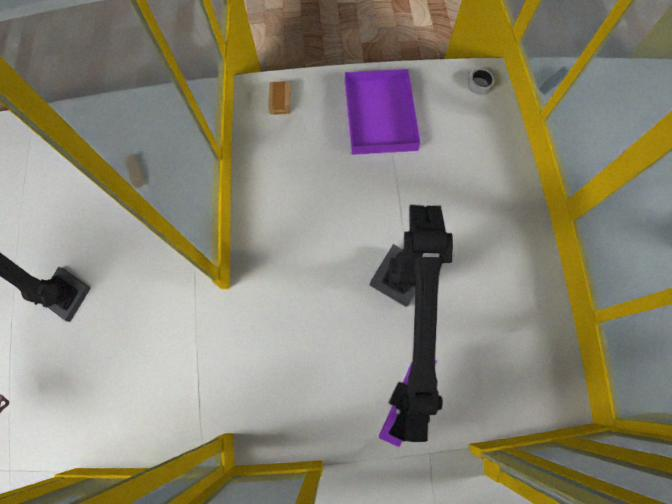

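>>> move:
  arm7: {"joints":{"joint1_rad":2.164,"joint6_rad":-0.01}}
  cameras: []

>>> move:
  arm7: {"target":[-0.392,1.305,0.86,0,-0.695,0.719,0],"speed":0.35}
  cameras: ["cam_arm7","arm7_cam_wrist"]

>>> zoom_image:
  camera: "cam_arm7"
  region: [300, 40, 460, 180]

Scene clock: 486.13 s.
Joint torques (N m): arm1=[2.14 -9.41 7.86 0.27 0.15 0.08] | arm2=[0.73 -12.69 7.94 0.9 0.02 -0.19] | arm3=[-0.38 -13.33 9.16 0.25 -0.24 0.07] | arm4=[-1.55 -9.17 9.52 0.4 -0.13 -0.03] | arm5=[-0.85 -8.64 6.72 -0.09 -0.08 0.01] | arm6=[-0.97 -9.41 8.01 -0.14 0.03 -0.02] | arm7=[0.03 -10.34 8.84 -0.24 -0.03 0.02] | arm8=[2.26 -10.64 9.43 -0.54 -0.04 -0.08]
Heat: arm1: hottest joint3_rad 37 °C; arm2: hottest joint3_rad 39 °C; arm3: hottest joint2_rad 33 °C; arm4: hottest joint3_rad 43 °C; arm5: hottest joint3_rad 37 °C; arm6: hottest joint3_rad 36 °C; arm7: hottest joint3_rad 43 °C; arm8: hottest joint3_rad 38 °C.
move: arm7 done
Joint velocities: within noise
arm1, arm2, arm4, arm6: as last shown
arm3.joint_positions: joint1_rad=+0.184 joint2_rad=+1.401 joint3_rad=+1.257 joint4_rad=-1.440 joint5_rad=-0.004 joint6_rad=-0.016 gripper_m=+0.09197
arm3.joint_status: not commanded
arm3.hand: x=+0.0702 y=-0.4479 z=+0.9654 quat_wxyz=(+0.000, +0.979, -0.204, +0.008) (m; scene frame)
arm3.hand_target: x=+0.0690 y=-0.4501 z=+0.9700 quat_wxyz=(+0.000, +0.978, -0.207, +0.000) (m; scene frame)
arm3.hand_status: not commanded
arm5.joint_positions: joint1_rad=+1.556 joint2_rad=+1.406 joint3_rad=+1.168 joint4_rad=-1.323 joint5_rad=+0.000 joint6_rad=-0.007 gripper_m=+0.09189
arm5.joint_status: not commanded
arm5.hand: x=+2.0547 y=+0.2578 z=+0.9670 quat_wxyz=(+0.002, +0.795, +0.606, -0.001) (m; scene frame)
arm5.hand_target: x=+2.0569 y=+0.2589 z=+0.9700 quat_wxyz=(+0.000, +0.796, +0.605, +0.000) (m; scene frame)
arm5.hand_status: not commanded
arm7.joint_positions: joint1_rad=+2.160 joint2_rad=+1.423 joint3_rad=+1.168 joint4_rad=-1.300 joint5_rad=-0.002 joint6_rad=-0.001 gripper_m=+0.06065
arm7.joint_status: all done
arm7.hand: x=-0.4029 y=+1.0205 z=+0.9731 quat_wxyz=(-0.006, +0.689, -0.724, -0.007) (m; scene frame)
arm7.hand_target: x=-0.4048 y=+1.0138 z=+0.9722 quat_wxyz=(-0.001, +0.694, -0.720, -0.002) (m; scene frame)
arm7.hand_status: not commanded
arm8.joint_positions: joint1_rad=+0.330 joint2_rad=+1.400 joint3_rad=+1.250 joint4_rad=-1.413 joint5_rad=-0.001 joint6_rad=+0.006 gripper_m=+0.09192
arm8.joint_status: not commanded
arm8.hand: x=-1.7714 y=+0.2666 z=+0.9705 quat_wxyz=(-0.003, -0.799, -0.601, +0.004) (m; scene frame)
arm8.hand_target: x=-1.7690 y=+0.2700 z=+0.9699 quat_wxyz=(+0.000, -0.796, -0.605, +0.000) (m; scene frame)
arm8.hand_status: not commanded
pictures: none
No camera images: "cameras" was empty.

Scene clock: 488.20 s.
Joint torques (N m): arm1=[2.37 -9 7.9 0.27 0.14 0.07] | arm2=[0.73 -12.69 7.94 0.91 0.01 -0.19] | arm3=[-0.38 -13.45 9.18 0.25 -0.24 0.06] | arm4=[-1.55 -9.17 9.54 0.39 -0.12 -0.03] | arm5=[-0.73 -8.29 6.87 0.16 -0.03 0.05] | arm6=[-0.91 -9.41 7.99 -0.16 0.02 -0.02] | arm7=[0.03 -17.85 15.25 -0.32 0.03 0.03] | arm8=[2.26 -10.93 9.43 -0.44 -0.04 -0.1]
Heat: arm1: hottest joint3_rad 37 °C; arm2: hottest joint3_rad 39 °C; arm3: hottest joint2_rad 33 °C; arm4: hottest joint3_rad 43 °C; arm5: hottest joint3_rad 37 °C; arm6: hottest joint3_rad 36 °C; arm7: hottest joint3_rad 43 °C; arm8: hottest joint3_rad 38 °C.
move: arm7 off_target
Joint velocities: within noise
arm1, arm2, arm3, arm4, arm5, arm6, arm8: as last shown
arm7.joint_positions: joint1_rad=+2.160 joint2_rad=+2.245 joint3_rad=+2.004 joint4_rad=-1.367 joint5_rad=-0.002 joint6_rad=-0.002 gripper_m=+0.06065
arm7.joint_status: not commanded
arm7.hand: x=-0.3895 y=+1.2870 z=+0.8483 quat_wxyz=(+0.013, +0.690, -0.724, +0.011) (m; scene frame)
arm7.hand_target: x=-0.3922 y=+1.3040 z=+0.8603 quat_wxyz=(-0.001, +0.695, -0.719, -0.001) (m; scene frame)
arm7.hand_status: off_target (0.022 m and 2.1 deg from the pose sent, 0.306 m and 1.4 deg at the start)
pictures: arm7_cam_wrist, cam_arm7
camera_calibration:
arm7_cam_wrist: T_world_to_cam=[[0.999401, -0.0328679, 0.010792, 0.419179], [-0.0327964, -0.800918, 0.597876, 0.517144], [-0.0110074, -0.597872, -0.801516, 1.56637], [0, 0, 0, 1]] pos_world=[-0.384726, 1.36445, 0.941757]

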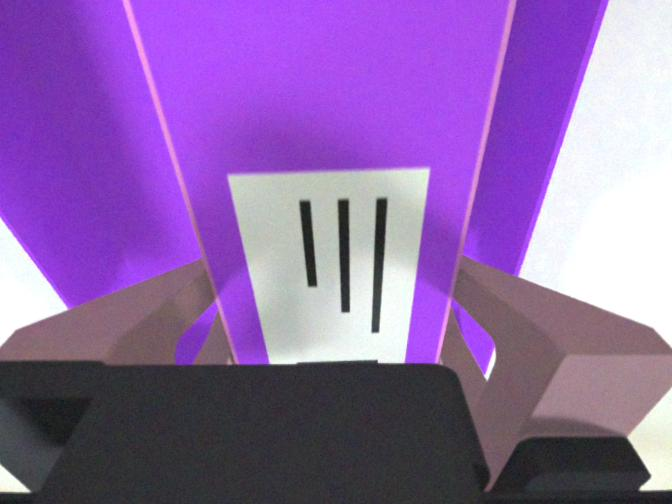

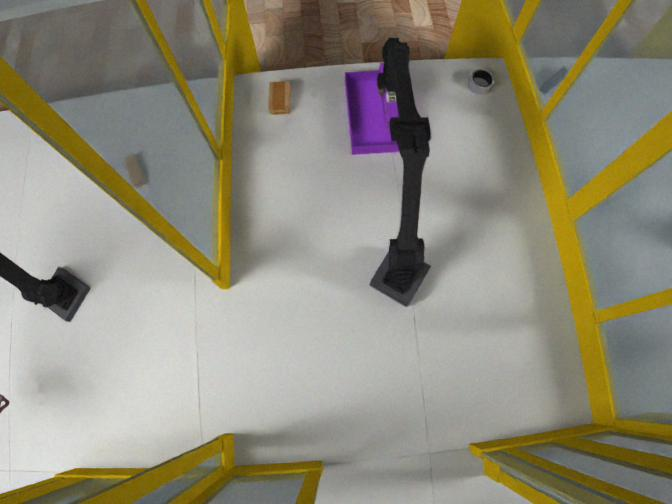

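Scaled by 3.150.

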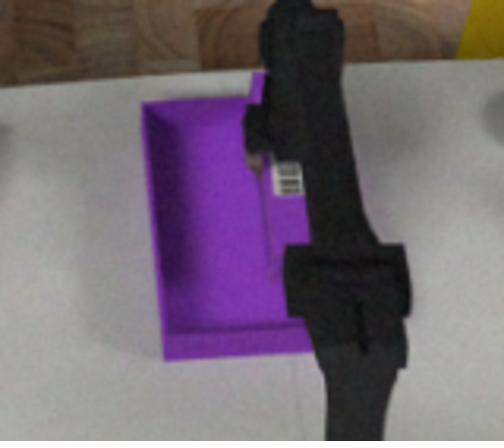

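>>> move:
  arm7: {"target":[-0.414,1.297,0.82,0,-0.695,0.719,0],"speed":0.25}
  cameras: ["cam_arm7","arm7_cam_wrist"]

>>> zoom_image:
  camera: "cam_arm7"
  region: [300, 40, 460, 180]

Scene clock: 501.70 s.
Joint torques (N m): arm1=[2.32 -9.64 7.79 0.23 0.15 0.06] | arm2=[0.73 -12.69 7.94 0.91 0.01 -0.2] | arm3=[-0.38 -13.33 9.14 0.24 -0.24 0.07] | arm4=[-1.55 -9.17 9.54 0.4 -0.13 -0.03] | arm5=[-0.38 -9.17 6.87 -0.1 -0.07 0.05] | arm6=[-0.91 -9.47 8.02 -0.17 0.03 -0.02] | arm7=[-0.21 -18.14 8.9 0.51 0.04 0.2] | arm8=[2.08 -10.64 9.42 -0.5 -0.05 -0.07]
Heat: arm1: hottest joint3_rad 37 °C; arm2: hottest joint3_rad 39 °C; arm3: hottest joint2_rad 33 °C; arm4: hottest joint3_rad 43 °C; arm5: hottest joint3_rad 37 °C; arm6: hottest joint3_rad 36 °C; arm7: hottest joint3_rad 45 °C; arm8: hottest joint3_rad 38 °C.
move: arm7 off_target
Joint velocities: within noise
arm1, arm2, arm3, arm4, arm5, arm6, arm8: as last shown
arm7.joint_positions: joint1_rad=+2.194 joint2_rad=+2.253 joint3_rad=+1.983 joint4_rad=-1.289 joint5_rad=-0.002 joint6_rad=+0.011 gripper_m=+0.06065
arm7.joint_status: not commanded
arm7.hand: x=-0.4122 y=+1.2992 z=+0.8353 quat_wxyz=(-0.005, +0.697, -0.717, -0.006) (m; scene frame)
arm7.hand_target: x=-0.4139 y=+1.2968 z=+0.8203 quat_wxyz=(+0.000, +0.695, -0.719, +0.000) (m; scene frame)
arm7.hand_status: off_target (0.016 m and 1.0 deg from the pose sent, 0.039 m and 2.1 deg at the start)
pictures: arm7_cam_wrist, cam_arm7
camera_calibration:
arm7_cam_wrist: T_world_to_cam=[[0.99986, -0.0121457, 0.0115078, 0.415063], [-0.0164996, -0.829886, 0.557689, 0.611866], [0.00277664, -0.557801, -0.82997, 1.5404], [0, 0, 0, 1]] pos_world=[-0.409187, 1.37205, 0.932475]

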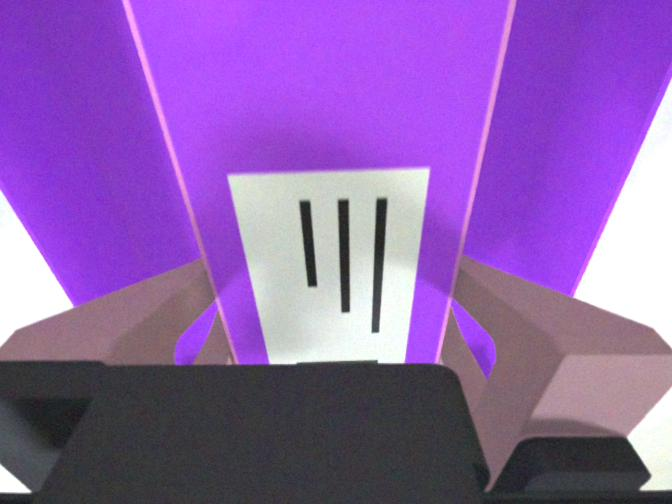

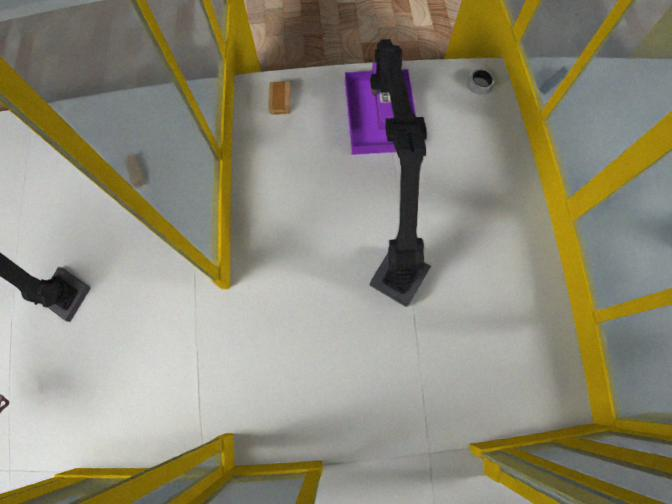

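Scaled by 3.150.

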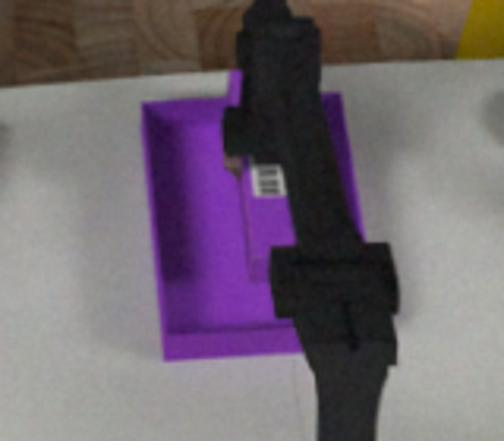

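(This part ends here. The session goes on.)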